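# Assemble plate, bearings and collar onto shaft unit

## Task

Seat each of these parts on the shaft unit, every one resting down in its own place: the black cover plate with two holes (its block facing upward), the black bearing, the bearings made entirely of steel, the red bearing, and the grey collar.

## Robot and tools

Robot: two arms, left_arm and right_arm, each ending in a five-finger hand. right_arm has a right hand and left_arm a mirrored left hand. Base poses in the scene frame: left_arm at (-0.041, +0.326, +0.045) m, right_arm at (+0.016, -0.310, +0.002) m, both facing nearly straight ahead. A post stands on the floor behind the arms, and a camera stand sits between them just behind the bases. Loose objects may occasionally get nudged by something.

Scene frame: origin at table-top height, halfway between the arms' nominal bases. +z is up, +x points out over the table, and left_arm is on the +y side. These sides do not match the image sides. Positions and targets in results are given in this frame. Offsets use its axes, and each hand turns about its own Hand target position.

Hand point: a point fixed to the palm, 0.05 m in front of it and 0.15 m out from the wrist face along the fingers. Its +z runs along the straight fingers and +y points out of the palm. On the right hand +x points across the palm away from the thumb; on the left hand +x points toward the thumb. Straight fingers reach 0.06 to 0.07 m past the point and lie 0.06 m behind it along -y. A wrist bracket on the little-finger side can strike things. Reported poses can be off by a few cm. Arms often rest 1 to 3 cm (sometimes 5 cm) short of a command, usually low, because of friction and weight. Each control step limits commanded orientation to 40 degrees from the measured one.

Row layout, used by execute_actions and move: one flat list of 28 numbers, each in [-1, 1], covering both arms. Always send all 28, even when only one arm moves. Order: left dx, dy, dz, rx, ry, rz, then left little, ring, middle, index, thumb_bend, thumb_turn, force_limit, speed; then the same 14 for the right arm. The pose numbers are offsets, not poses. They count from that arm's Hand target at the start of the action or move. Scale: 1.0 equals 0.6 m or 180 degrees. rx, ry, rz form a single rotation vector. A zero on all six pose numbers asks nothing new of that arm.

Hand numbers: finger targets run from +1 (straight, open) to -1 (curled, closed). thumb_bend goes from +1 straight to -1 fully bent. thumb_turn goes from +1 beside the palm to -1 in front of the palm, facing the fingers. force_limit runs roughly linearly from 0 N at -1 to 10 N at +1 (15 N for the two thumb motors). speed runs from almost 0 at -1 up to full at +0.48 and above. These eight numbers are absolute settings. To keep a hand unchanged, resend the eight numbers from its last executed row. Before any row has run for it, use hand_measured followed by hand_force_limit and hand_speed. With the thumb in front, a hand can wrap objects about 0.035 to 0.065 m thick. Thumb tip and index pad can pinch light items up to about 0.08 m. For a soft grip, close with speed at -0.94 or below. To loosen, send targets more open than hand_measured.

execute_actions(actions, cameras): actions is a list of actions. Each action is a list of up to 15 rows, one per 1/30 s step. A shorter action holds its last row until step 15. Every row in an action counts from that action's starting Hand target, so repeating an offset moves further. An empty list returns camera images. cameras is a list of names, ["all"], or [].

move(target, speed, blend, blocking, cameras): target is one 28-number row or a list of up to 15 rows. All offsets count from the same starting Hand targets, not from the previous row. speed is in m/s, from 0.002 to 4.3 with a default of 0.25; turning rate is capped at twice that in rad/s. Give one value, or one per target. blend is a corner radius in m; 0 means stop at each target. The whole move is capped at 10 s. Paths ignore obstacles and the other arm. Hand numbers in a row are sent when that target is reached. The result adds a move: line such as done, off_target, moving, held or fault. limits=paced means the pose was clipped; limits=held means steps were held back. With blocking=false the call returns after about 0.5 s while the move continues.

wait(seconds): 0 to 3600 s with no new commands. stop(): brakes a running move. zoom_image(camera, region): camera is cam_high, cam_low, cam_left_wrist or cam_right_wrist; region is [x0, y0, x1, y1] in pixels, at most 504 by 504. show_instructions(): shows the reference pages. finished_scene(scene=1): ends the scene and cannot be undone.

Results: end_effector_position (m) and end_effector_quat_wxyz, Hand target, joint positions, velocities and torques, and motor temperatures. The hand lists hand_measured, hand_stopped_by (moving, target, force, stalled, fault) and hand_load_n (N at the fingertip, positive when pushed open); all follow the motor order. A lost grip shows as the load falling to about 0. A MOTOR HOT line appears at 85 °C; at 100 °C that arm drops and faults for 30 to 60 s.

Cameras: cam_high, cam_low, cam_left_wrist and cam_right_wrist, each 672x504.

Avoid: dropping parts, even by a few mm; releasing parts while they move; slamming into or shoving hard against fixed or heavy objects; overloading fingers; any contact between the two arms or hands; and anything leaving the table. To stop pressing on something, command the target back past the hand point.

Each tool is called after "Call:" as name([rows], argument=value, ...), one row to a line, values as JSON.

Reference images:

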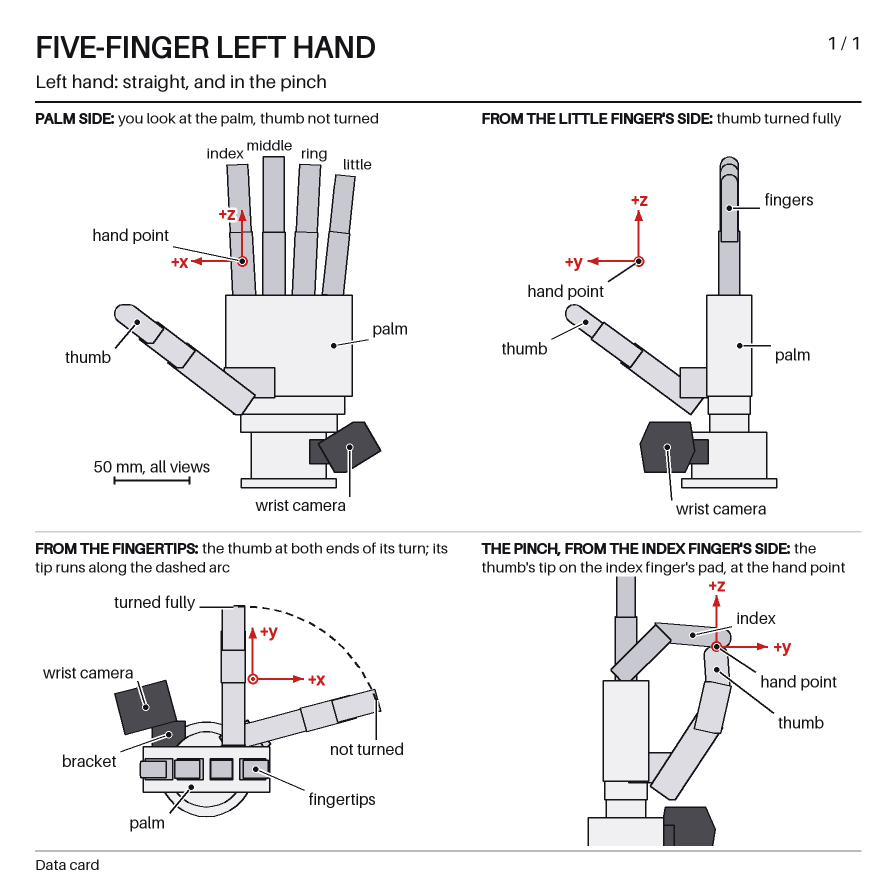

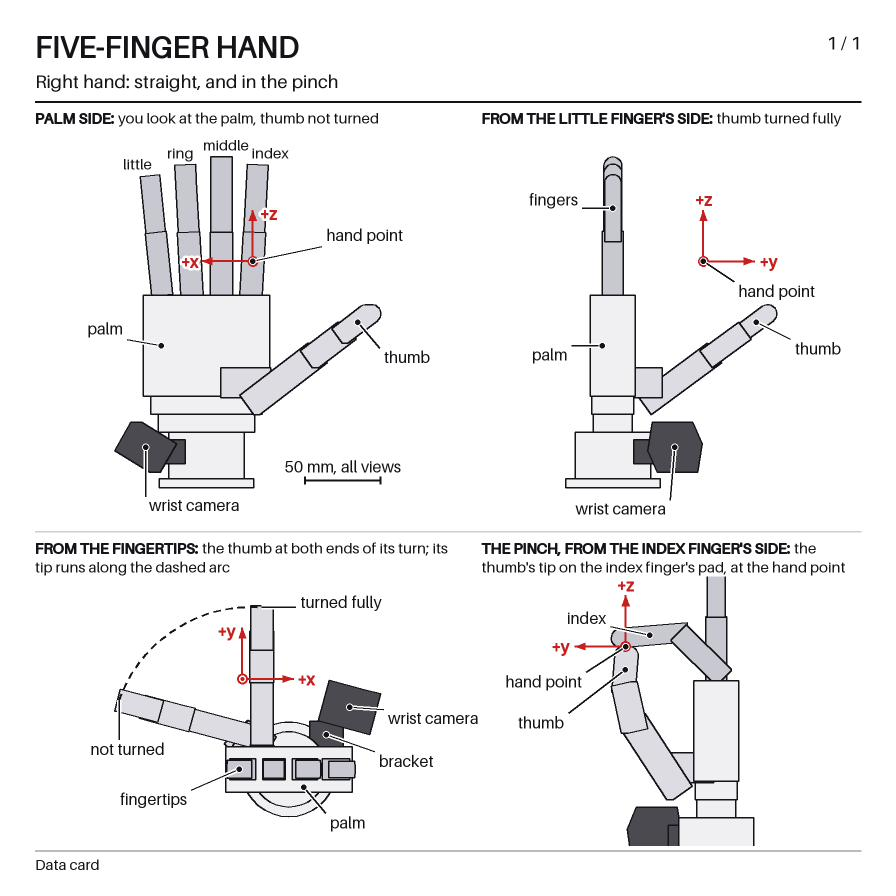

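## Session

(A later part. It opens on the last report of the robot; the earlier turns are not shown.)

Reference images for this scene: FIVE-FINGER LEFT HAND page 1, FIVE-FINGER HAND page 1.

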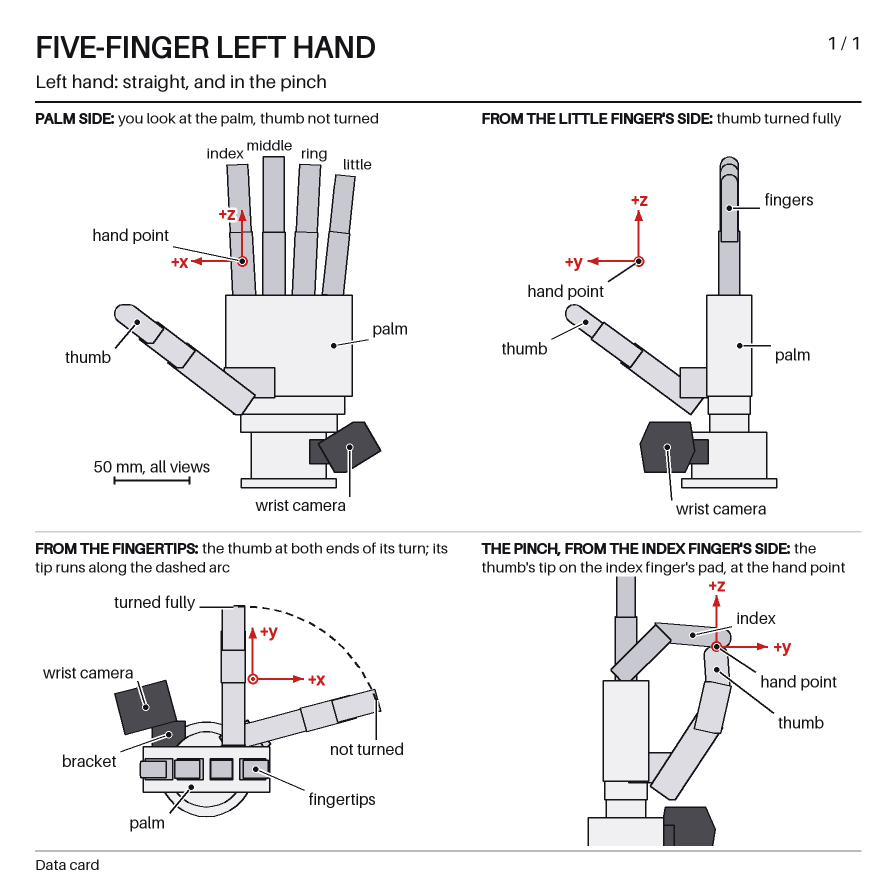

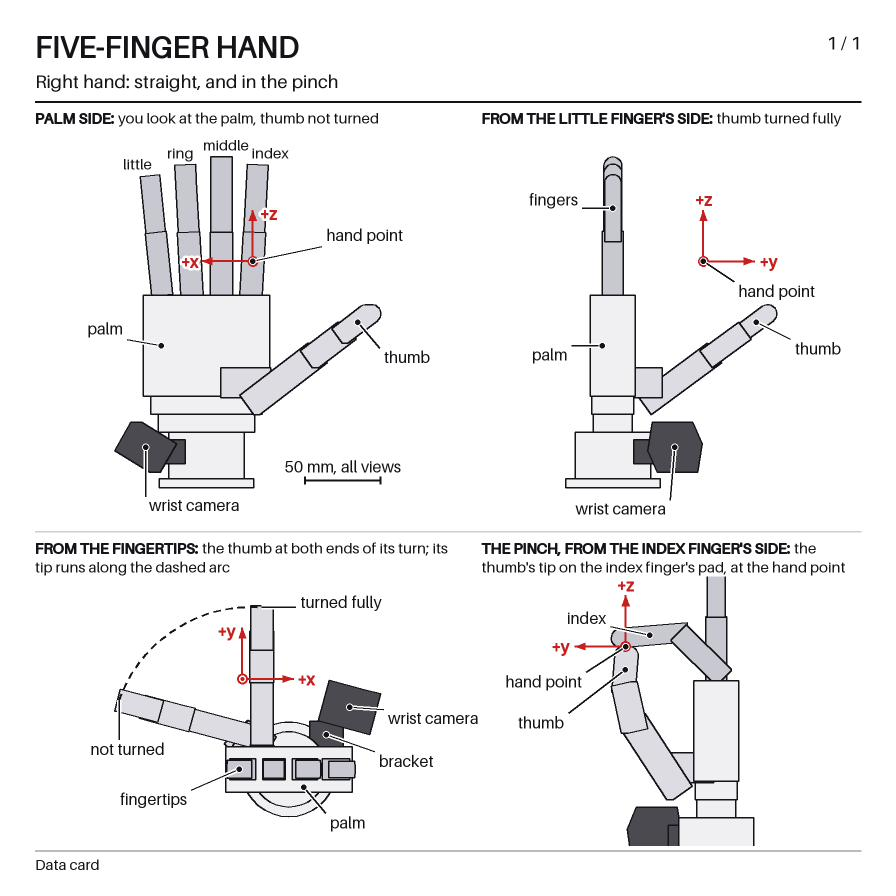

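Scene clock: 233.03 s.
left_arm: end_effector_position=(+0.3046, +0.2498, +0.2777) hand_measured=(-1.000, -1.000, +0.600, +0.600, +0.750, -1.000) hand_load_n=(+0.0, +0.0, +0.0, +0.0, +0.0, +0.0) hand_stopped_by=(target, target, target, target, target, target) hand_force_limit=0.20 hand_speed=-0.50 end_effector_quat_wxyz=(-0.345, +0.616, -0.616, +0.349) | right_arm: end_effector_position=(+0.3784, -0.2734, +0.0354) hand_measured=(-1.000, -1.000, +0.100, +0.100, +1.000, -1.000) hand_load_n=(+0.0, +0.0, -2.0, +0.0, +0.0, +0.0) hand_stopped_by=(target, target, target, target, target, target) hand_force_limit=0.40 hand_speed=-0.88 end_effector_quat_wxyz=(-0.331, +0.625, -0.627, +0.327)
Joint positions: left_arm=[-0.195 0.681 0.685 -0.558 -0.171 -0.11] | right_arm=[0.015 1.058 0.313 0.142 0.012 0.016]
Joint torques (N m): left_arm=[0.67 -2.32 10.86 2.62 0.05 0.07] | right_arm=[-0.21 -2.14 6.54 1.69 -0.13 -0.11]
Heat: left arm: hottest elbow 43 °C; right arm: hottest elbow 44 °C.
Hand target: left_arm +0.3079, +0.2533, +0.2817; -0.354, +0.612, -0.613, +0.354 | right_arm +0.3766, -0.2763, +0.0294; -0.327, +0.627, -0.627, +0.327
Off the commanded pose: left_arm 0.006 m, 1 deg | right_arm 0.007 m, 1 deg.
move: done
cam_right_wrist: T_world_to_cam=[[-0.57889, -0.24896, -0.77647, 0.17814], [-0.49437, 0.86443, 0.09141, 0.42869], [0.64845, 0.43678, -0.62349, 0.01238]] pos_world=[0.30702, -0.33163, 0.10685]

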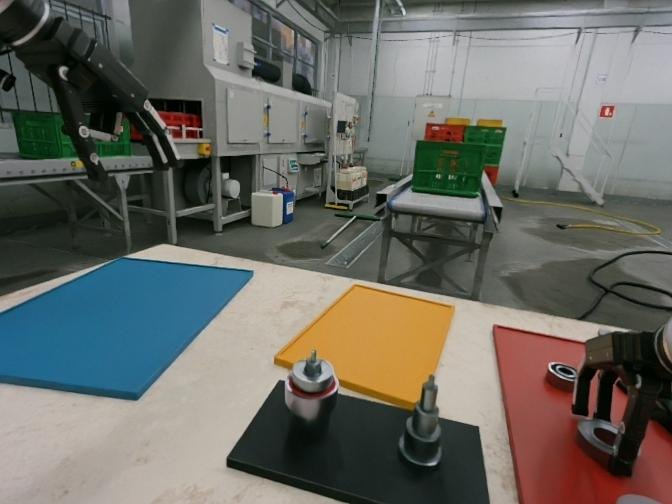

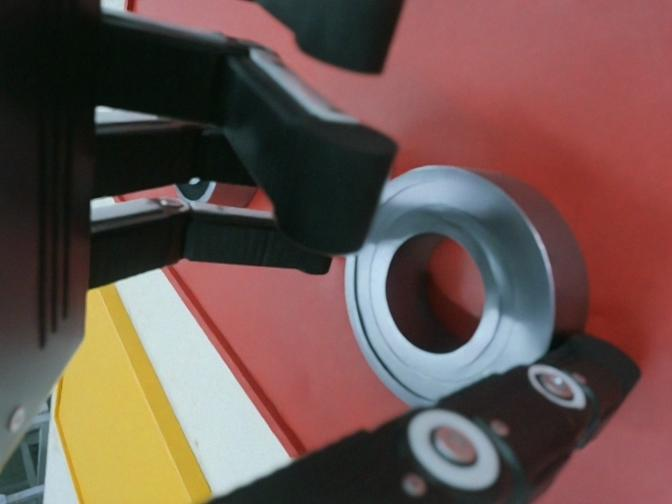

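Call:
move([
  [0,0,0,0,0,0,-1,-1,0.6,0.6,0.75,-1,0.2,-0.5,-0.016,0,0.01,0,0,0,-1,-1,0.5,0.5,1,-1,0.3,-0.5],
  [0,0,0,0,0,0,-1,-1,0.6,0.6,0.75,-1,0.2,-0.5,-0.025,0,0.16,0,0,0,-1,-1,0.5,0.5,1,-1,0.3,-0.5],
  [0,0,0,0,0,0,-1,-1,0.6,0.6,0.75,-1,0.2,-0.5,-0.15,-0.01,0.18,0,0.0172,0,-1,-1,0.5,0.5,1,-1,0.3,-0.5],
], speed=[0.04,0.08,0.08], cameras=["cam_low","cam_right_wrist","cam_high"])

Scene clock: 241.13 s.
left_arm: end_effector_position=(+0.3046, +0.2498, +0.2777) hand_measured=(-1.000, -1.000, +0.600, +0.600, +0.750, -1.000) hand_load_n=(+0.0, +0.5, +0.0, +0.0, +0.0, +0.0) hand_stopped_by=(target, target, target, target, target, target) hand_force_limit=0.20 hand_speed=-0.50 end_effector_quat_wxyz=(-0.345, +0.616, -0.616, +0.349) | right_arm: end_effector_position=(+0.2826, -0.2801, +0.1215) hand_measured=(-1.000, -1.000, +0.500, +0.500, +1.000, -1.000) hand_load_n=(+0.0, +0.0, -0.5, +0.0, +0.0, +0.0) hand_stopped_by=(target, target, target, target, target, target) hand_force_limit=0.30 hand_speed=-0.50 end_effector_quat_wxyz=(-0.303, +0.638, -0.641, +0.300)
Joint positions: left_arm=[-0.195 0.681 0.685 -0.558 -0.171 -0.11] | right_arm=[-0.015 0.479 0.403 -0.613 -0.009 -0.001]
Joint torques (N m): left_arm=[0.73 -1.55 10.99 2.76 0.04 0.04] | right_arm=[-0.38 0.26 11.33 0.59 -0.27 -0.11]
Heat: left arm: hottest elbow 43 °C; right arm: hottest elbow 43 °C.
Hand target: left_arm +0.3079, +0.2533, +0.2817; -0.354, +0.612, -0.613, +0.354 | right_arm +0.2866, -0.2822, +0.1373; -0.310, +0.635, -0.636, +0.310
Off the commanded pose: left_arm 0.006 m, 1 deg | right_arm 0.017 m, 2 deg.
move: off_target (right_arm)
cam_right_wrist: T_world_to_cam=[[-0.644, -0.24775, -0.7238, 0.20028], [-0.48235, 0.86585, 0.1328, 0.37128], [0.5938, 0.43465, -0.67711, 0.15248]] pos_world=[0.21752, -0.33813, 0.1989]
Images, in order (width x height): cam_high 672x504, cam_low 672x504, cam_right_wrist 672x504.

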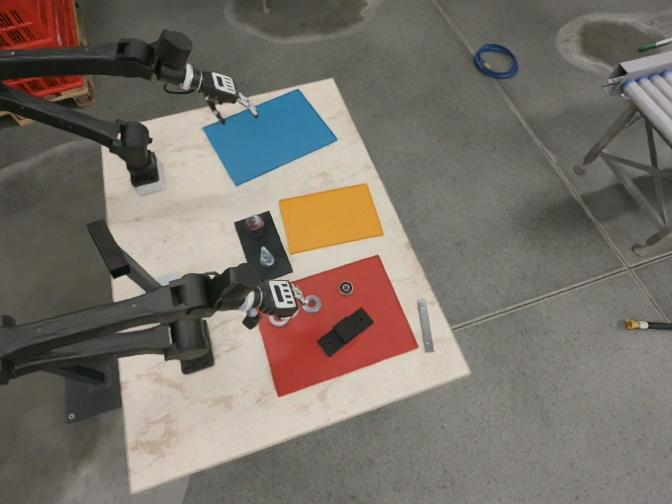

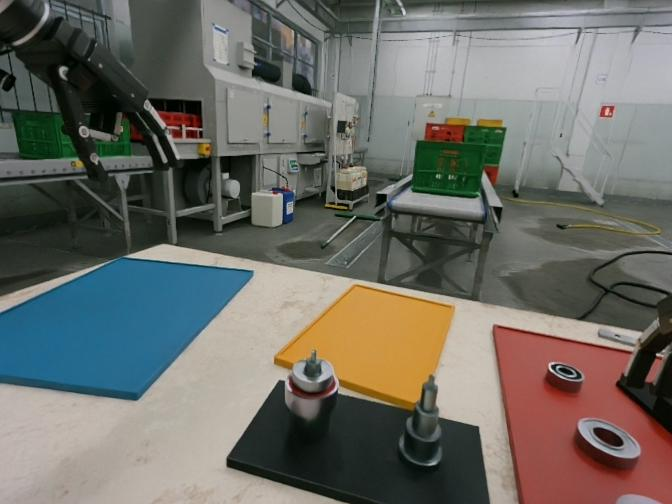

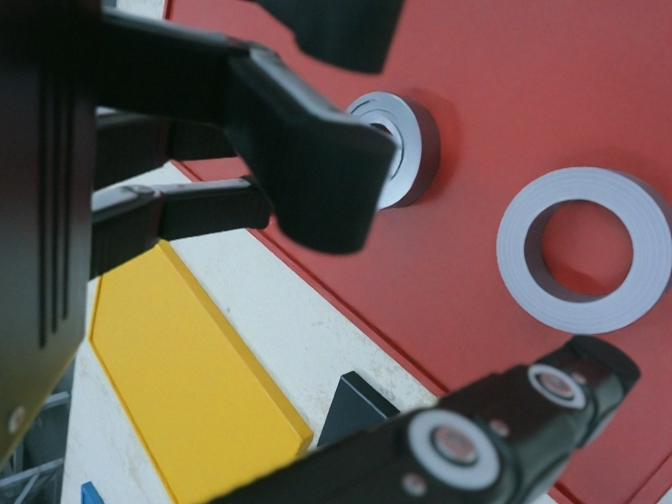

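Call:
move(target=[0,0,0,0,0,0,-1,-1,0.6,0.6,0.75,-1,0.2,-0.5,-0.009,0.0053,-0.085,0,0,0,-1,-1,0.25,0.25,1,-1,0.3,-0.5], speed=0.06, cameras=["cam_low","cam_right_wrist"])

Scene clock: 243.67 s.
left_arm: end_effector_position=(+0.3046, +0.2498, +0.2777) hand_measured=(-1.000, -1.000, +0.600, +0.600, +0.750, -1.000) hand_load_n=(+0.0, +0.0, +0.0, +0.0, +0.0, +0.0) hand_stopped_by=(target, target, target, target, target, target) hand_force_limit=0.20 hand_speed=-0.50 end_effector_quat_wxyz=(-0.345, +0.616, -0.616, +0.349) | right_arm: end_effector_position=(+0.2780, -0.2806, +0.0853) hand_measured=(-1.000, -1.000, +0.250, +0.250, +1.000, -1.000) hand_load_n=(+0.0, +0.5, +0.0, +0.0, +0.0, +0.0) hand_stopped_by=(target, target, target, target, target, target) hand_force_limit=0.30 hand_speed=-0.50 end_effector_quat_wxyz=(-0.303, +0.637, -0.640, +0.305)
Joint positions: left_arm=[-0.195 0.681 0.685 -0.558 -0.171 -0.11] | right_arm=[-0.011 0.472 0.303 -0.514 -0.001 -0.001]
Joint torques (N m): left_arm=[0.79 -2.02 10.81 2.66 0.04 0.1] | right_arm=[0.91 0.97 8.68 1.78 -0.02 -0.02]
Heat: left arm: hottest elbow 43 °C; right arm: hottest elbow 43 °C.
Hand target: left_arm +0.3079, +0.2533, +0.2817; -0.354, +0.612, -0.613, +0.354 | right_arm +0.2813, -0.2791, +0.0864; -0.310, +0.635, -0.636, +0.310
Off the commanded pose: left_arm 0.006 m, 1 deg | right_arm 0.004 m, 1 deg.
move: done
cam_right_wrist: T_world_to_cam=[[-0.63987, -0.25056, -0.72649, 0.16918], [-0.48137, 0.8676, 0.12475, 0.37528], [0.59904, 0.42953, -0.67576, 0.12786]] pos_world=[0.21231, -0.33812, 0.16249]

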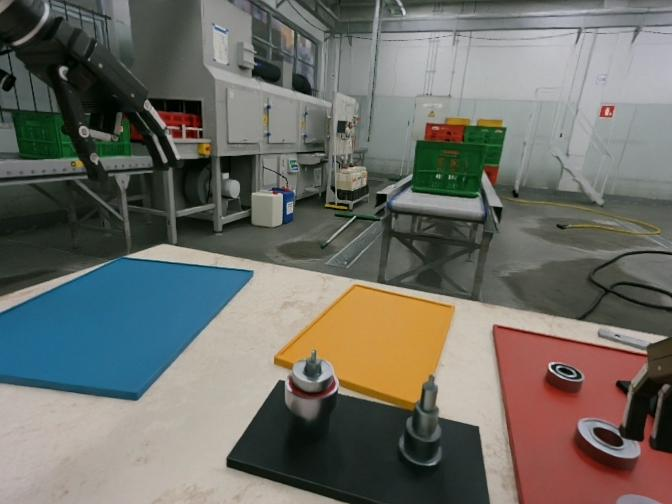

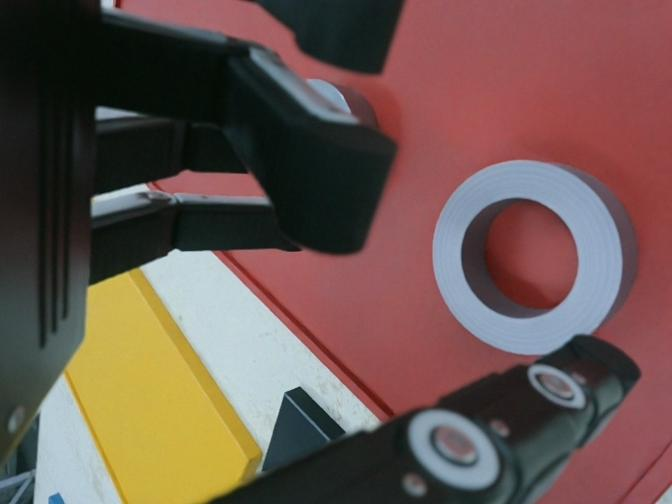

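Call:
move(target=[0,0,0,0,0,0,-1,-1,0.6,0.6,0.75,-1,0.2,-0.5,0.004,0.0065,-0.045,0,0,0,-1,-1,0.25,0.25,1,-1,0.3,-0.5], speed=0.05, cameras=["cam_low","cam_right_wrist"])

Scene clock: 247.47 s.
left_arm: end_effector_position=(+0.3046, +0.2498, +0.2777) hand_measured=(-1.000, -1.000, +0.600, +0.600, +0.750, -1.000) hand_load_n=(+0.0, +0.5, +0.0, +0.0, +0.0, +0.0) hand_stopped_by=(target, target, target, target, target, target) hand_force_limit=0.20 hand_speed=-0.50 end_effector_quat_wxyz=(-0.345, +0.616, -0.616, +0.349) | right_arm: end_effector_position=(+0.2812, -0.2772, +0.0609) hand_measured=(-1.000, -1.000, +0.250, +0.250, +1.000, -1.000) hand_load_n=(+0.0, +0.0, +0.0, +0.0, +0.0, +0.0) hand_stopped_by=(target, target, target, target, target, target) hand_force_limit=0.30 hand_speed=-0.50 end_effector_quat_wxyz=(-0.306, +0.638, -0.636, +0.309)
Joint positions: left_arm=[-0.195 0.681 0.685 -0.558 -0.171 -0.11] | right_arm=[0.015 0.511 0.24 -0.4 0.02 0.008]
Joint torques (N m): left_arm=[1.03 -2.2 10.84 2.7 0.03 0.06] | right_arm=[0.91 1.79 8.53 1.84 -0.01 0.05]
Heat: left arm: hottest elbow 42 °C; right arm: hottest elbow 43 °C.
Hand target: left_arm +0.3079, +0.2533, +0.2817; -0.354, +0.612, -0.613, +0.354 | right_arm +0.2836, -0.2752, +0.0593; -0.309, +0.635, -0.636, +0.310
Off the commanded pose: left_arm 0.006 m, 1 deg | right_arm 0.004 m, 1 deg.
move: done
cam_right_wrist: T_world_to_cam=[[-0.63006, -0.25744, -0.73263, 0.15013], [-0.48654, 0.86618, 0.11405, 0.37863], [0.60523, 0.42831, -0.671, 0.10577]] pos_world=[0.2148, -0.33462, 0.13778]

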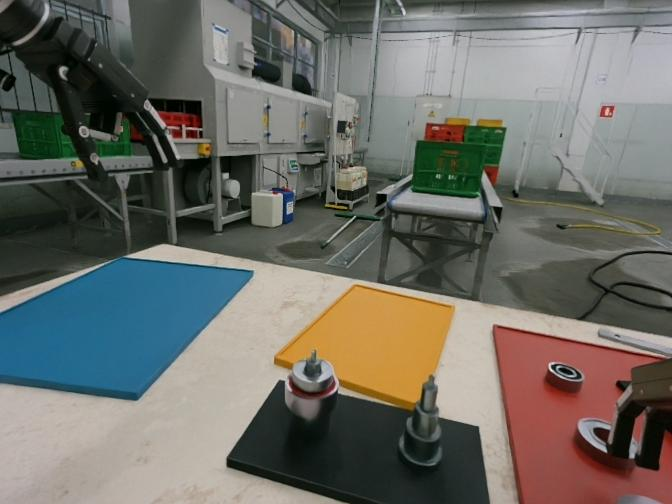

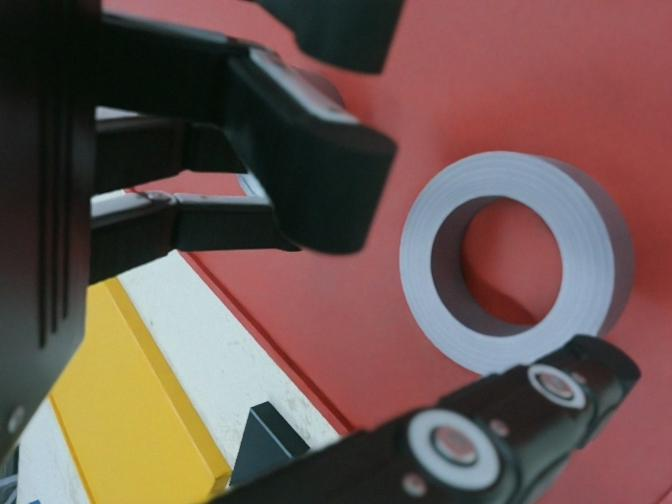

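Call:
move(target=[0,0,0,0,0,0,-1,-1,0.6,0.6,0.75,-1,0.2,-0.5,0.000,0.0,-0.03,0,0,0,-1,-1,0.25,0.25,1,-1,0.3,-0.5], speed=0.05, cameras=["cam_low","cam_right_wrist"])

Scene clock: 249.47 s.
left_arm: end_effector_position=(+0.3046, +0.2498, +0.2777) hand_measured=(-1.000, -1.000, +0.600, +0.600, +0.750, -1.000) hand_load_n=(+0.0, +0.0, -0.5, +0.0, +0.0, +0.0) hand_stopped_by=(target, target, target, target, target, target) hand_force_limit=0.20 hand_speed=-0.50 end_effector_quat_wxyz=(-0.345, +0.616, -0.616, +0.349) | right_arm: end_effector_position=(+0.2816, -0.2772, +0.0430) hand_measured=(-1.000, -1.000, +0.250, +0.250, +1.000, -1.000) hand_load_n=(+0.0, +0.0, +0.0, +0.0, +0.0, +0.0) hand_stopped_by=(target, target, target, target, target, target) hand_force_limit=0.30 hand_speed=-0.50 end_effector_quat_wxyz=(-0.306, +0.637, -0.636, +0.310)
Joint positions: left_arm=[-0.195 0.681 0.685 -0.558 -0.171 -0.11] | right_arm=[0.015 0.55 0.198 -0.319 0.02 0.008]
Joint torques (N m): left_arm=[0.67 -2.2 11.02 2.65 0 0.06] | right_arm=[0.85 1.61 8.31 1.78 0 0.04]
Heat: left arm: hottest elbow 42 °C; right arm: hottest elbow 43 °C.
Hand target: left_arm +0.3079, +0.2533, +0.2817; -0.354, +0.612, -0.613, +0.354 | right_arm +0.2837, -0.2752, +0.0414; -0.310, +0.635, -0.636, +0.310
Off the commanded pose: left_arm 0.006 m, 1 deg | right_arm 0.003 m, 0 deg.
move: done
cam_right_wrist: T_world_to_cam=[[-0.62979, -0.25706, -0.733, 0.13726], [-0.4864, 0.86625, 0.11412, 0.38079], [0.60562, 0.4284, -0.67059, 0.09324]] pos_world=[0.2152, -0.33452, 0.11968]

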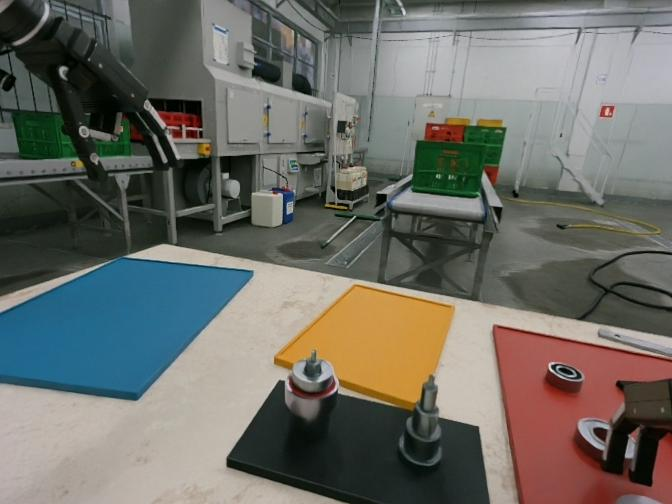

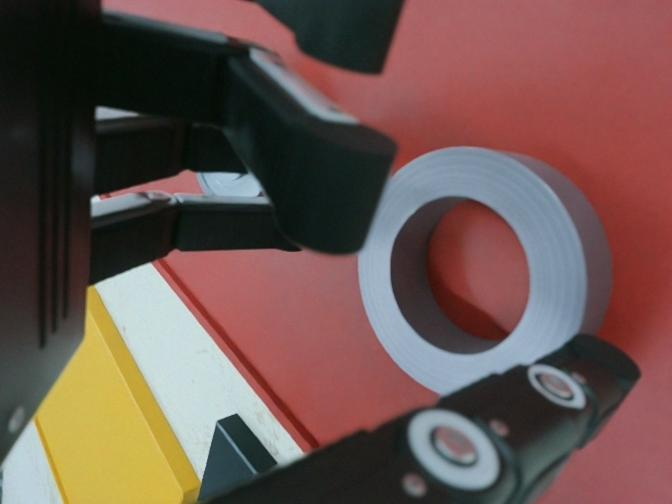

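Call:
zoom_image(camera="cam_low", region=[540, 340, 672, 504])

Scaled by 3.073.

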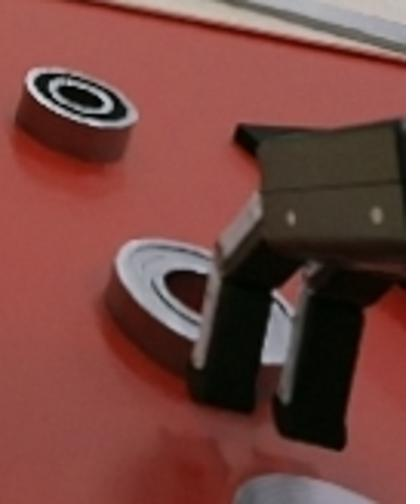

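Call:
move(target=[0,0,0,0,0,0,-1,-1,0.6,0.6,0.75,-1,0.2,-0.5,0.000,0.0,-0.013,0,0,0,-1,-1,0.25,0.25,1,-1,0.3,-0.5], speed=0.04, cameras=["cam_low","cam_right_wrist"])

Call:
zoom_image(camera="cam_low", region=[540, 340, 672, 504])

Scene clock: 250.70 s.
left_arm: end_effector_position=(+0.3046, +0.2498, +0.2777) hand_measured=(-1.000, -1.000, +0.600, +0.600, +0.750, -1.000) hand_load_n=(+0.0, +0.0, +0.0, +0.0, +0.0, +0.0) hand_stopped_by=(target, target, target, target, target, target) hand_force_limit=0.20 hand_speed=-0.50 end_effector_quat_wxyz=(-0.345, +0.616, -0.616, +0.349) | right_arm: end_effector_position=(+0.2823, -0.2772, +0.0361) hand_measured=(-1.000, -1.000, +0.250, +0.250, +1.000, -1.000) hand_load_n=(+0.0, +0.0, +0.0, +0.0, +0.5, +0.0) hand_stopped_by=(target, target, target, target, target, target) hand_force_limit=0.30 hand_speed=-0.50 end_effector_quat_wxyz=(-0.306, +0.637, -0.636, +0.310)
Joint positions: left_arm=[-0.195 0.681 0.685 -0.558 -0.171 -0.11] | right_arm=[0.015 0.57 0.182 -0.281 0.02 0.008]
Joint torques (N m): left_arm=[1.08 -1.73 10.93 2.62 0.04 0.08] | right_arm=[0.85 1.61 8.09 1.84 0 0.04]
Heat: left arm: hottest elbow 42 °C; right arm: hottest elbow 43 °C.
Hand target: left_arm +0.3079, +0.2533, +0.2817; -0.354, +0.612, -0.613, +0.354 | right_arm +0.2836, -0.2752, +0.0336; -0.310, +0.635, -0.636, +0.310
Off the commanded pose: left_arm 0.006 m, 1 deg | right_arm 0.003 m, 0 deg.
move: done
cam_right_wrist: T_world_to_cam=[[-0.62839, -0.25708, -0.73419, 0.13234], [-0.48662, 0.86625, 0.11318, 0.38197], [0.6069, 0.42839, -0.66945, 0.0879]] pos_world=[0.21569, -0.33452, 0.11278]

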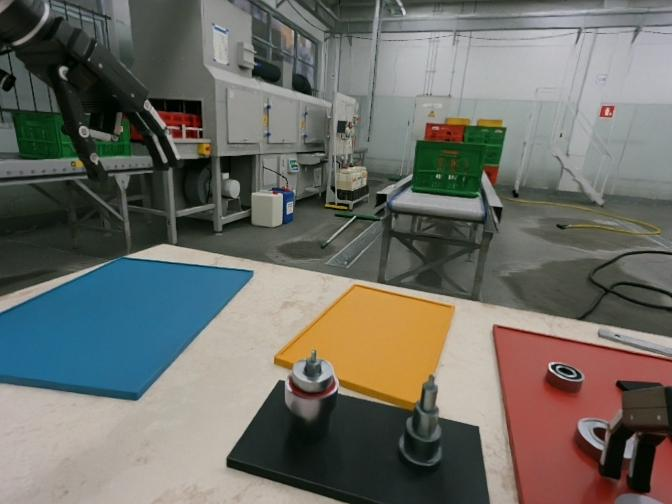

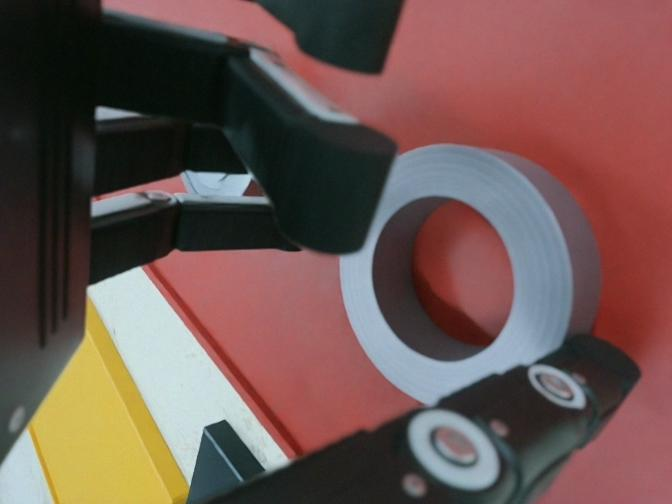

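Scaled by 3.073.

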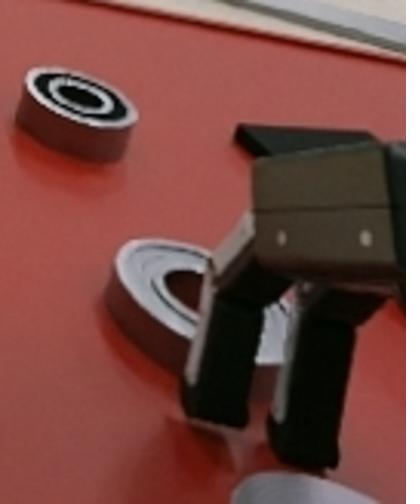

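Call:
move(target=[0,0,0,0,0,0,-1,-1,0.6,0.6,0.75,-1,0.2,-0.5,0.000,0.0,-0.008,0,0,0,-1,-1,0.25,0.25,1,-1,0.3,-0.5], speed=0.04, cameras=["cam_low","cam_right_wrist"])

Call:
zoom_image(camera="cam_low", region=[540, 340, 672, 504])

Scene clock: 251.70 s.
left_arm: end_effector_position=(+0.3046, +0.2498, +0.2777) hand_measured=(-1.000, -1.000, +0.600, +0.600, +0.750, -1.000) hand_load_n=(+0.0, +0.0, +0.0, +0.0, +0.0, +0.0) hand_stopped_by=(target, target, target, target, target, target) hand_force_limit=0.20 hand_speed=-0.50 end_effector_quat_wxyz=(-0.345, +0.616, -0.616, +0.349) | right_arm: end_effector_position=(+0.2847, -0.2771, +0.0353) hand_measured=(-1.000, -1.000, +0.250, +0.250, +1.000, -1.000) hand_load_n=(+0.0, +0.0, -1.0, +0.0, +0.0, +0.5) hand_stopped_by=(target, target, target, target, target, target) hand_force_limit=0.30 hand_speed=-0.50 end_effector_quat_wxyz=(-0.310, +0.635, -0.634, +0.314)
Joint positions: left_arm=[-0.195 0.681 0.685 -0.558 -0.171 -0.11] | right_arm=[0.015 0.579 0.176 -0.255 0.02 0.008]
Joint torques (N m): left_arm=[0.73 -2.37 10.93 2.48 0.01 0.05] | right_arm=[0.85 1.73 7.71 1.69 -0.02 0.03]
Heat: left arm: hottest elbow 42 °C; right arm: hottest elbow 42 °C.
Hand target: left_arm +0.3079, +0.2533, +0.2817; -0.354, +0.612, -0.613, +0.354 | right_arm +0.2835, -0.2752, +0.0286; -0.309, +0.635, -0.636, +0.310
Off the commanded pose: left_arm 0.006 m, 1 deg | right_arm 0.007 m, 0 deg.
move: done
cam_right_wrist: T_world_to_cam=[[-0.62029, -0.25688, -0.74111, 0.1313], [-0.48778, 0.86626, 0.108, 0.38381], [0.61425, 0.42849, -0.66264, 0.08348]] pos_world=[0.21738, -0.33452, 0.11117]

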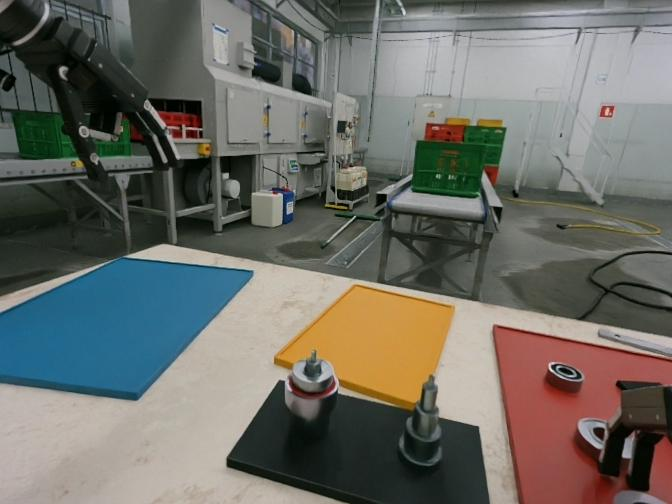

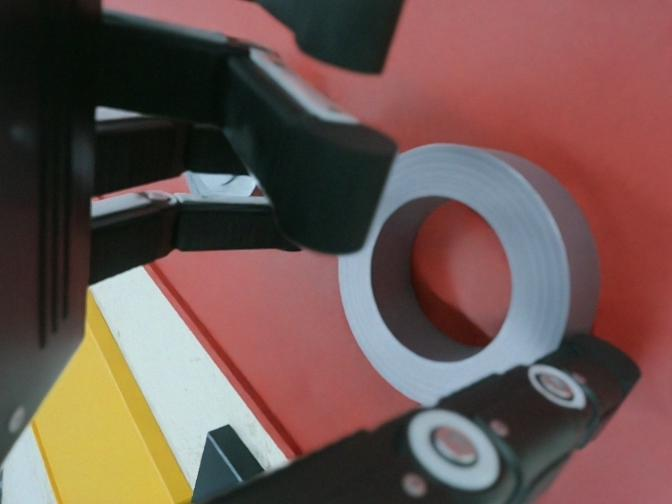

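Scaled by 3.073.

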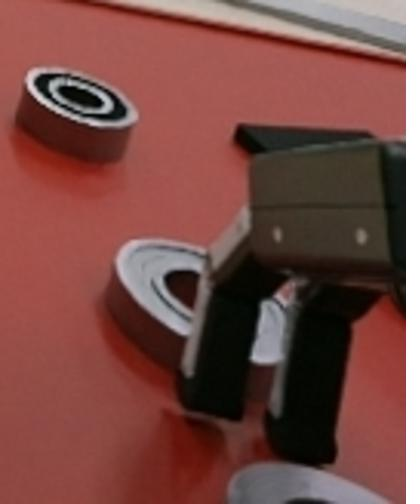

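Call:
move(target=[0,0,0,0,0,0,-1,-1,0.6,0.6,0.75,-1,0.2,-0.5,-0.002,0.0,0.010,0,0,0,-1,-1,0.05,0.02,1,-1,0.3,-0.85], speed=0.04, cameras=["cam_low","cam_right_wrist"])

Call:
zoom_image(camera="cam_low", region=[540, 340, 672, 504])

Scene clock: 252.87 s.
left_arm: end_effector_position=(+0.3046, +0.2498, +0.2777) hand_measured=(-1.000, -1.000, +0.600, +0.600, +0.750, -1.000) hand_load_n=(+0.0, +0.0, -0.5, +0.0, +0.0, +0.0) hand_stopped_by=(target, target, target, target, target, target) hand_force_limit=0.20 hand_speed=-0.50 end_effector_quat_wxyz=(-0.345, +0.616, -0.616, +0.349) | right_arm: end_effector_position=(+0.2843, -0.2771, +0.0350) hand_measured=(-1.000, -1.000, +0.050, +0.020, +1.000, -1.000) hand_load_n=(+0.0, +0.5, +0.0, +0.0, +0.0, +0.0) hand_stopped_by=(target, target, target, target, target, target) hand_force_limit=0.30 hand_speed=-0.85 end_effector_quat_wxyz=(-0.309, +0.636, -0.634, +0.313)
Joint positions: left_arm=[-0.195 0.681 0.685 -0.558 -0.171 -0.11] | right_arm=[0.015 0.579 0.176 -0.257 0.02 0.009]
Joint torques (N m): left_arm=[1.03 -1.79 10.86 2.76 0.02 0.07] | right_arm=[0.97 0.32 8.59 0.61 0 0.04]
Heat: left arm: hottest elbow 42 °C; right arm: hottest elbow 42 °C.
Hand target: left_arm +0.3079, +0.2533, +0.2817; -0.354, +0.612, -0.613, +0.354 | right_arm +0.2824, -0.2752, +0.0347; -0.309, +0.635, -0.636, +0.310
Off the commanded pose: left_arm 0.006 m, 1 deg | right_arm 0.003 m, 0 deg.
move: done
cam_right_wrist: T_world_to_cam=[[-0.6217, -0.25677, -0.73997, 0.13121], [-0.4875, 0.8663, 0.10897, 0.38344], [0.61305, 0.42849, -0.66375, 0.08387]] pos_world=[0.21709, -0.33442, 0.11098]

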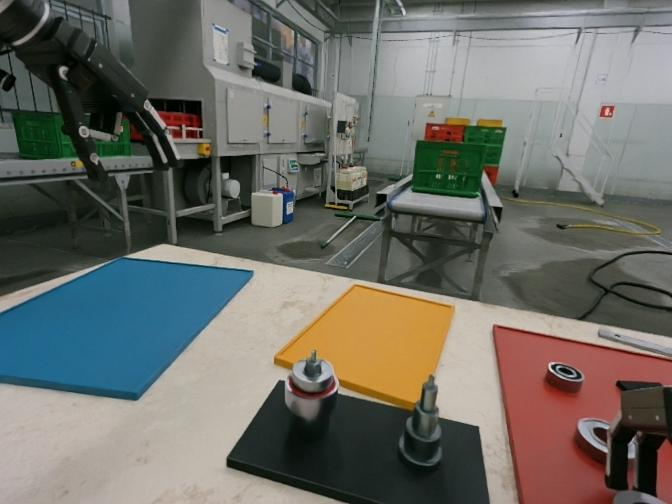

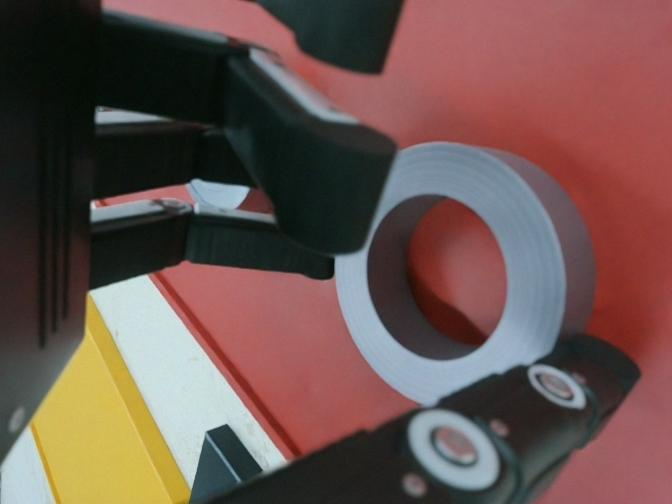

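Scaled by 3.073.

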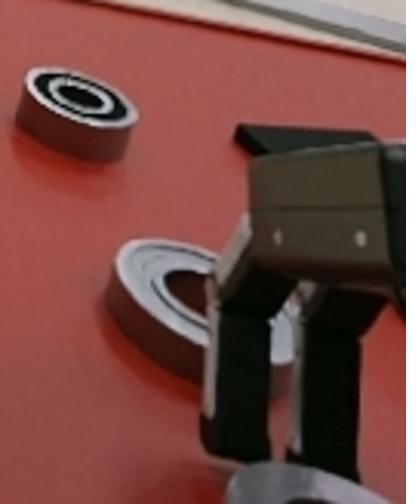

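Call:
move(target=[0,0,0,0,0,0,-1,-1,0.6,0.6,0.75,-1,0.2,-0.5,0,0.0,0.0,0,0,0,-1,-1,-0.08,-0.14,1,-1,0.2,-0.9], speed=0.04, cameras=["cam_low","cam_right_wrist"])

Call:
zoom_image(camera="cam_low", region=[540, 340, 672, 504])

Scene clock: 253.80 s.
left_arm: end_effector_position=(+0.3046, +0.2498, +0.2777) hand_measured=(-1.000, -1.000, +0.600, +0.600, +0.750, -1.000) hand_load_n=(+0.0, +0.0, +0.0, +0.0, +0.0, +0.0) hand_stopped_by=(target, target, target, target, target, target) hand_force_limit=0.20 hand_speed=-0.50 end_effector_quat_wxyz=(-0.345, +0.616, -0.616, +0.349) | right_arm: end_effector_position=(+0.2841, -0.2771, +0.0348) hand_measured=(-1.000, -1.000, -0.012, -0.070, +1.000, -1.000) hand_load_n=(+0.0, +0.0, +4.5, +7.5, +2.0, -0.5) hand_stopped_by=(target, target, force, force, target, target) hand_force_limit=0.20 hand_speed=-0.90 end_effector_quat_wxyz=(-0.309, +0.636, -0.635, +0.313)
Joint positions: left_arm=[-0.195 0.681 0.685 -0.558 -0.171 -0.11] | right_arm=[0.015 0.579 0.176 -0.258 0.02 0.009]
Joint torques (N m): left_arm=[0.5 -1.9 11.03 2.51 0.01 0.03] | right_arm=[0.91 0.26 8.57 0.64 -0.02 0.03]
Heat: left arm: hottest elbow 42 °C; right arm: hottest elbow 42 °C.
Hand target: left_arm +0.3079, +0.2533, +0.2817; -0.354, +0.612, -0.613, +0.354 | right_arm +0.2824, -0.2753, +0.0347; -0.309, +0.635, -0.636, +0.310
Off the commanded pose: left_arm 0.006 m, 1 deg | right_arm 0.003 m, 0 deg.
move: done
cam_right_wrist: T_world_to_cam=[[-0.62269, -0.2564, -0.73927, 0.13125], [-0.48689, 0.86657, 0.10956, 0.38333], [0.61253, 0.42816, -0.66444, 0.08405]] pos_world=[0.21689, -0.33452, 0.11088]

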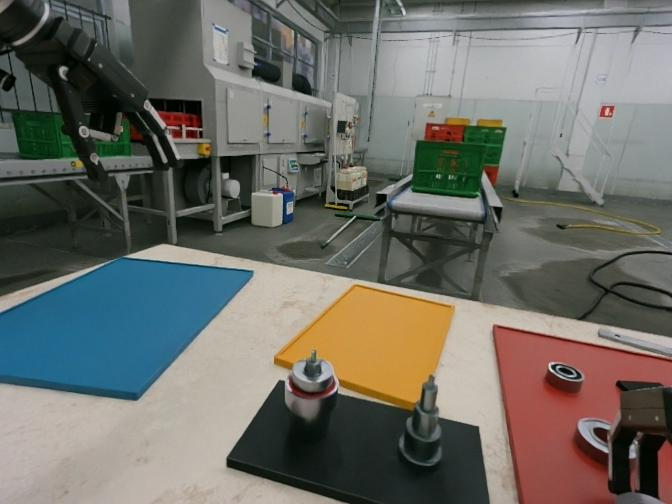

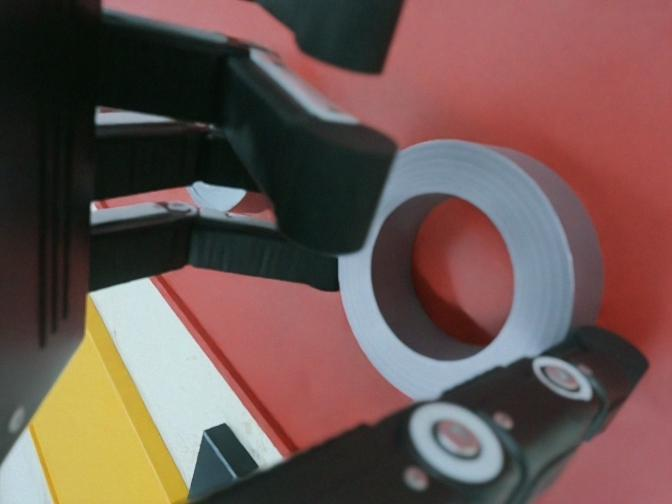

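Scaled by 3.073.

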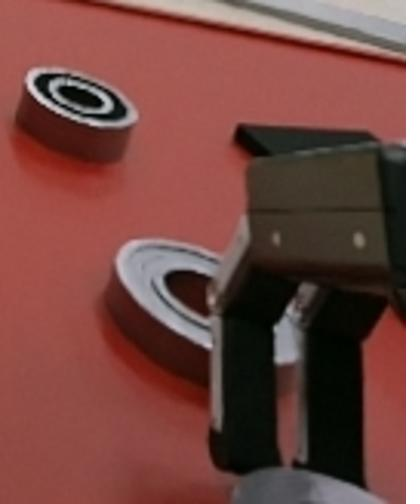

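Call:
move(target=[0,0,0,0,0,0,-1,-1,0.6,0.6,0.75,-1,0.2,-0.5,0,0.0,0.0,0,0,0,-1,-1,-0.1,-0.14,1,-1,0.35,-0.9], speed=0.04, cameras=[])

Scene clock: 254.57 s.
left_arm: end_effector_position=(+0.3046, +0.2498, +0.2777) hand_measured=(-1.000, -1.000, +0.600, +0.600, +0.750, -1.000) hand_load_n=(+0.0, +0.0, +0.0, +0.0, -0.5, +0.0) hand_stopped_by=(target, target, target, target, target, target) hand_force_limit=0.20 hand_speed=-0.50 end_effector_quat_wxyz=(-0.345, +0.616, -0.616, +0.349) | right_arm: end_effector_position=(+0.2841, -0.2770, +0.0348) hand_measured=(-1.000, -1.000, -0.018, -0.070, +1.000, -1.000) hand_load_n=(+0.0, +0.0, +7.5, +7.5, +2.5, +0.0) hand_stopped_by=(target, target, force, force, target, target) hand_force_limit=0.35 hand_speed=-0.90 end_effector_quat_wxyz=(-0.309, +0.636, -0.634, +0.313)
Joint positions: left_arm=[-0.195 0.681 0.685 -0.558 -0.171 -0.11] | right_arm=[0.016 0.579 0.176 -0.258 0.02 0.009]
Joint torques (N m): left_arm=[0.79 -1.67 10.86 2.58 0.01 0.09] | right_arm=[0.91 0.32 8.55 0.64 -0.02 0.04]
Heat: left arm: hottest elbow 42 °C; right arm: hottest elbow 42 °C.
Hand target: left_arm +0.3079, +0.2533, +0.2817; -0.354, +0.612, -0.613, +0.354 | right_arm +0.2823, -0.2752, +0.0347; -0.309, +0.635, -0.636, +0.310
Off the commanded pose: left_arm 0.006 m, 1 deg | right_arm 0.002 m, 0 deg.
move: done

Call:
move([
  [0,0,0,0,0,0,-1,-1,0.6,0.6,0.75,-1,0.2,-0.5,0,0.0,0.03,0,0,0,-1,-1,-0.1,-0.14,1,-1,0.35,-0.9],
  [0,0,0,0,0,0,-1,-1,0.6,0.6,0.75,-1,0.2,-0.5,0,0.0,0.07,0,0,0,-1,-1,-0.1,-0.14,1,-1,0.35,-0.9],
], speed=0.04, cameras=["cam_low","cam_right_wrist"])

Scene clock: 257.03 s.
left_arm: end_effector_position=(+0.3046, +0.2498, +0.2777) hand_measured=(-1.000, -1.000, +0.600, +0.600, +0.750, -1.000) hand_load_n=(+0.0, +0.0, +0.0, +0.0, +0.0, +0.0) hand_stopped_by=(target, target, target, target, target, target) hand_force_limit=0.20 hand_speed=-0.50 end_effector_quat_wxyz=(-0.345, +0.616, -0.616, +0.349) | right_arm: end_effector_position=(+0.2608, -0.2771, +0.0353) hand_measured=(-1.000, -1.000, -0.018, -0.070, +1.000, -1.000) hand_load_n=(+0.0, +0.0, +6.5, +8.5, +2.5, +0.0) hand_stopped_by=(target, target, force, force, target, target) hand_force_limit=0.35 hand_speed=-0.90 end_effector_quat_wxyz=(-0.283, +0.648, -0.646, +0.287)
Joint positions: left_arm=[-0.195 0.681 0.685 -0.558 -0.171 -0.11] | right_arm=[0.017 0.505 0.201 -0.436 0.021 0.011]
Joint torques (N m): left_arm=[1.32 -2.14 10.89 2.62 0 0.11] | right_arm=[0.85 0.26 14.11 0.75 -0.04 0.03]
Heat: left arm: hottest elbow 42 °C; right arm: hottest elbow 42 °C.
Hand target: left_arm +0.3079, +0.2533, +0.2817; -0.354, +0.612, -0.613, +0.354 | right_arm +0.2824, -0.2752, +0.0767; -0.310, +0.635, -0.636, +0.310
Off the commanded pose: left_arm 0.006 m, 1 deg | right_arm 0.047 m, 4 deg.
move: off_target (right_arm)
cam_right_wrist: T_world_to_cam=[[-0.67977, -0.25661, -0.68707, 0.13011], [-0.47668, 0.86654, 0.14797, 0.36782], [0.5574, 0.4281, -0.71137, 0.11464]] pos_world=[0.19987, -0.33442, 0.11652]

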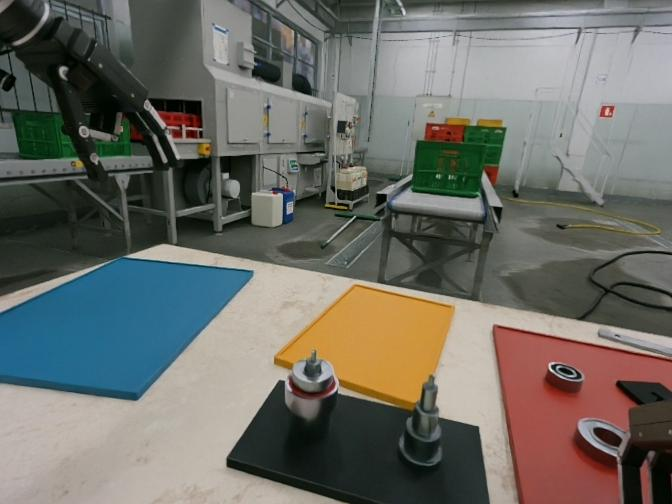

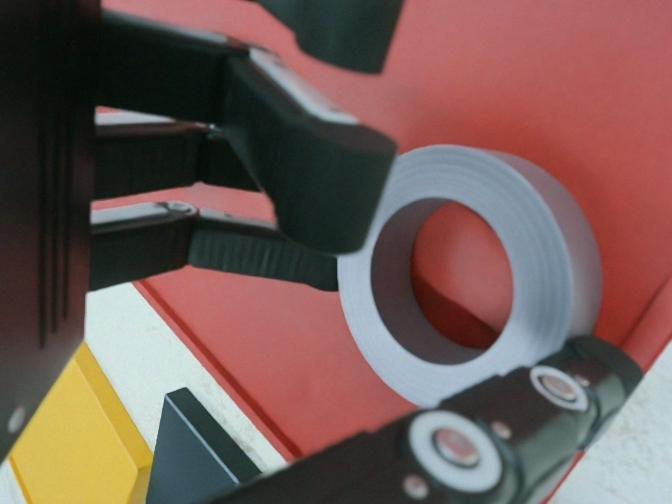

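Call:
move(target=[0,0,0,0,0,0,-1,-1,0.6,0.6,0.75,-1,0.2,-0.5,0.02,0.0,0.05,0,0,0,-1,-1,-0.1,-0.14,1,-1,0.35,-0.9], speed=0.06, cameras=["cam_low","cam_right_wrist"])

Scene clock: 258.47 s.
left_arm: end_effector_position=(+0.3046, +0.2498, +0.2777) hand_measured=(-1.000, -1.000, +0.600, +0.600, +0.750, -1.000) hand_load_n=(+0.0, +0.0, +0.0, +0.0, +0.0, +0.0) hand_stopped_by=(target, target, target, target, target, target) hand_force_limit=0.20 hand_speed=-0.50 end_effector_quat_wxyz=(-0.345, +0.616, -0.616, +0.349) | right_arm: end_effector_position=(+0.2748, -0.2768, +0.0691) hand_measured=(-1.000, -1.000, -0.018, -0.070, +1.000, -1.000) hand_load_n=(+0.5, +0.0, +6.5, +8.5, +2.5, +0.0) hand_stopped_by=(target, target, force, force, target, target) hand_force_limit=0.35 hand_speed=-0.90 end_effector_quat_wxyz=(-0.288, +0.646, -0.644, +0.292)
Joint positions: left_arm=[-0.195 0.681 0.685 -0.558 -0.171 -0.11] | right_arm=[0.017 0.518 0.289 -0.497 0.021 0.011]
Joint torques (N m): left_arm=[0.62 -1.96 10.89 2.59 0.07 0.05] | right_arm=[0.62 0.91 14.31 0.76 -0.11 0]
Heat: left arm: hottest elbow 42 °C; right arm: hottest elbow 43 °C.
Hand target: left_arm +0.3079, +0.2533, +0.2817; -0.354, +0.612, -0.613, +0.354 | right_arm +0.2944, -0.2752, +0.1068; -0.310, +0.635, -0.636, +0.310
Off the commanded pose: left_arm 0.006 m, 1 deg | right_arm 0.043 m, 4 deg.
move: off_target (right_arm)
cam_right_wrist: T_world_to_cam=[[-0.67003, -0.25641, -0.69664, 0.16097], [-0.47871, 0.86649, 0.1415, 0.37022], [0.56736, 0.4283, -0.70332, 0.12748]] pos_world=[0.21276, -0.33412, 0.14941]

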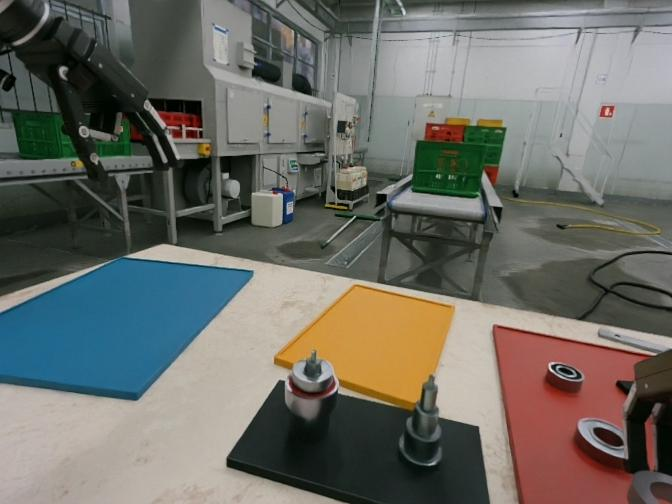

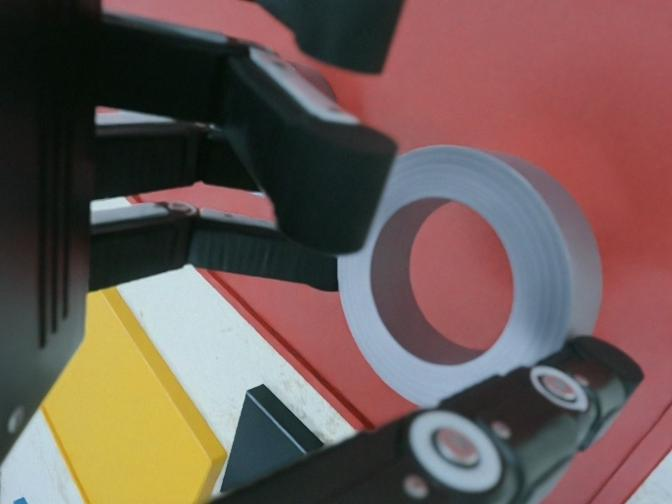

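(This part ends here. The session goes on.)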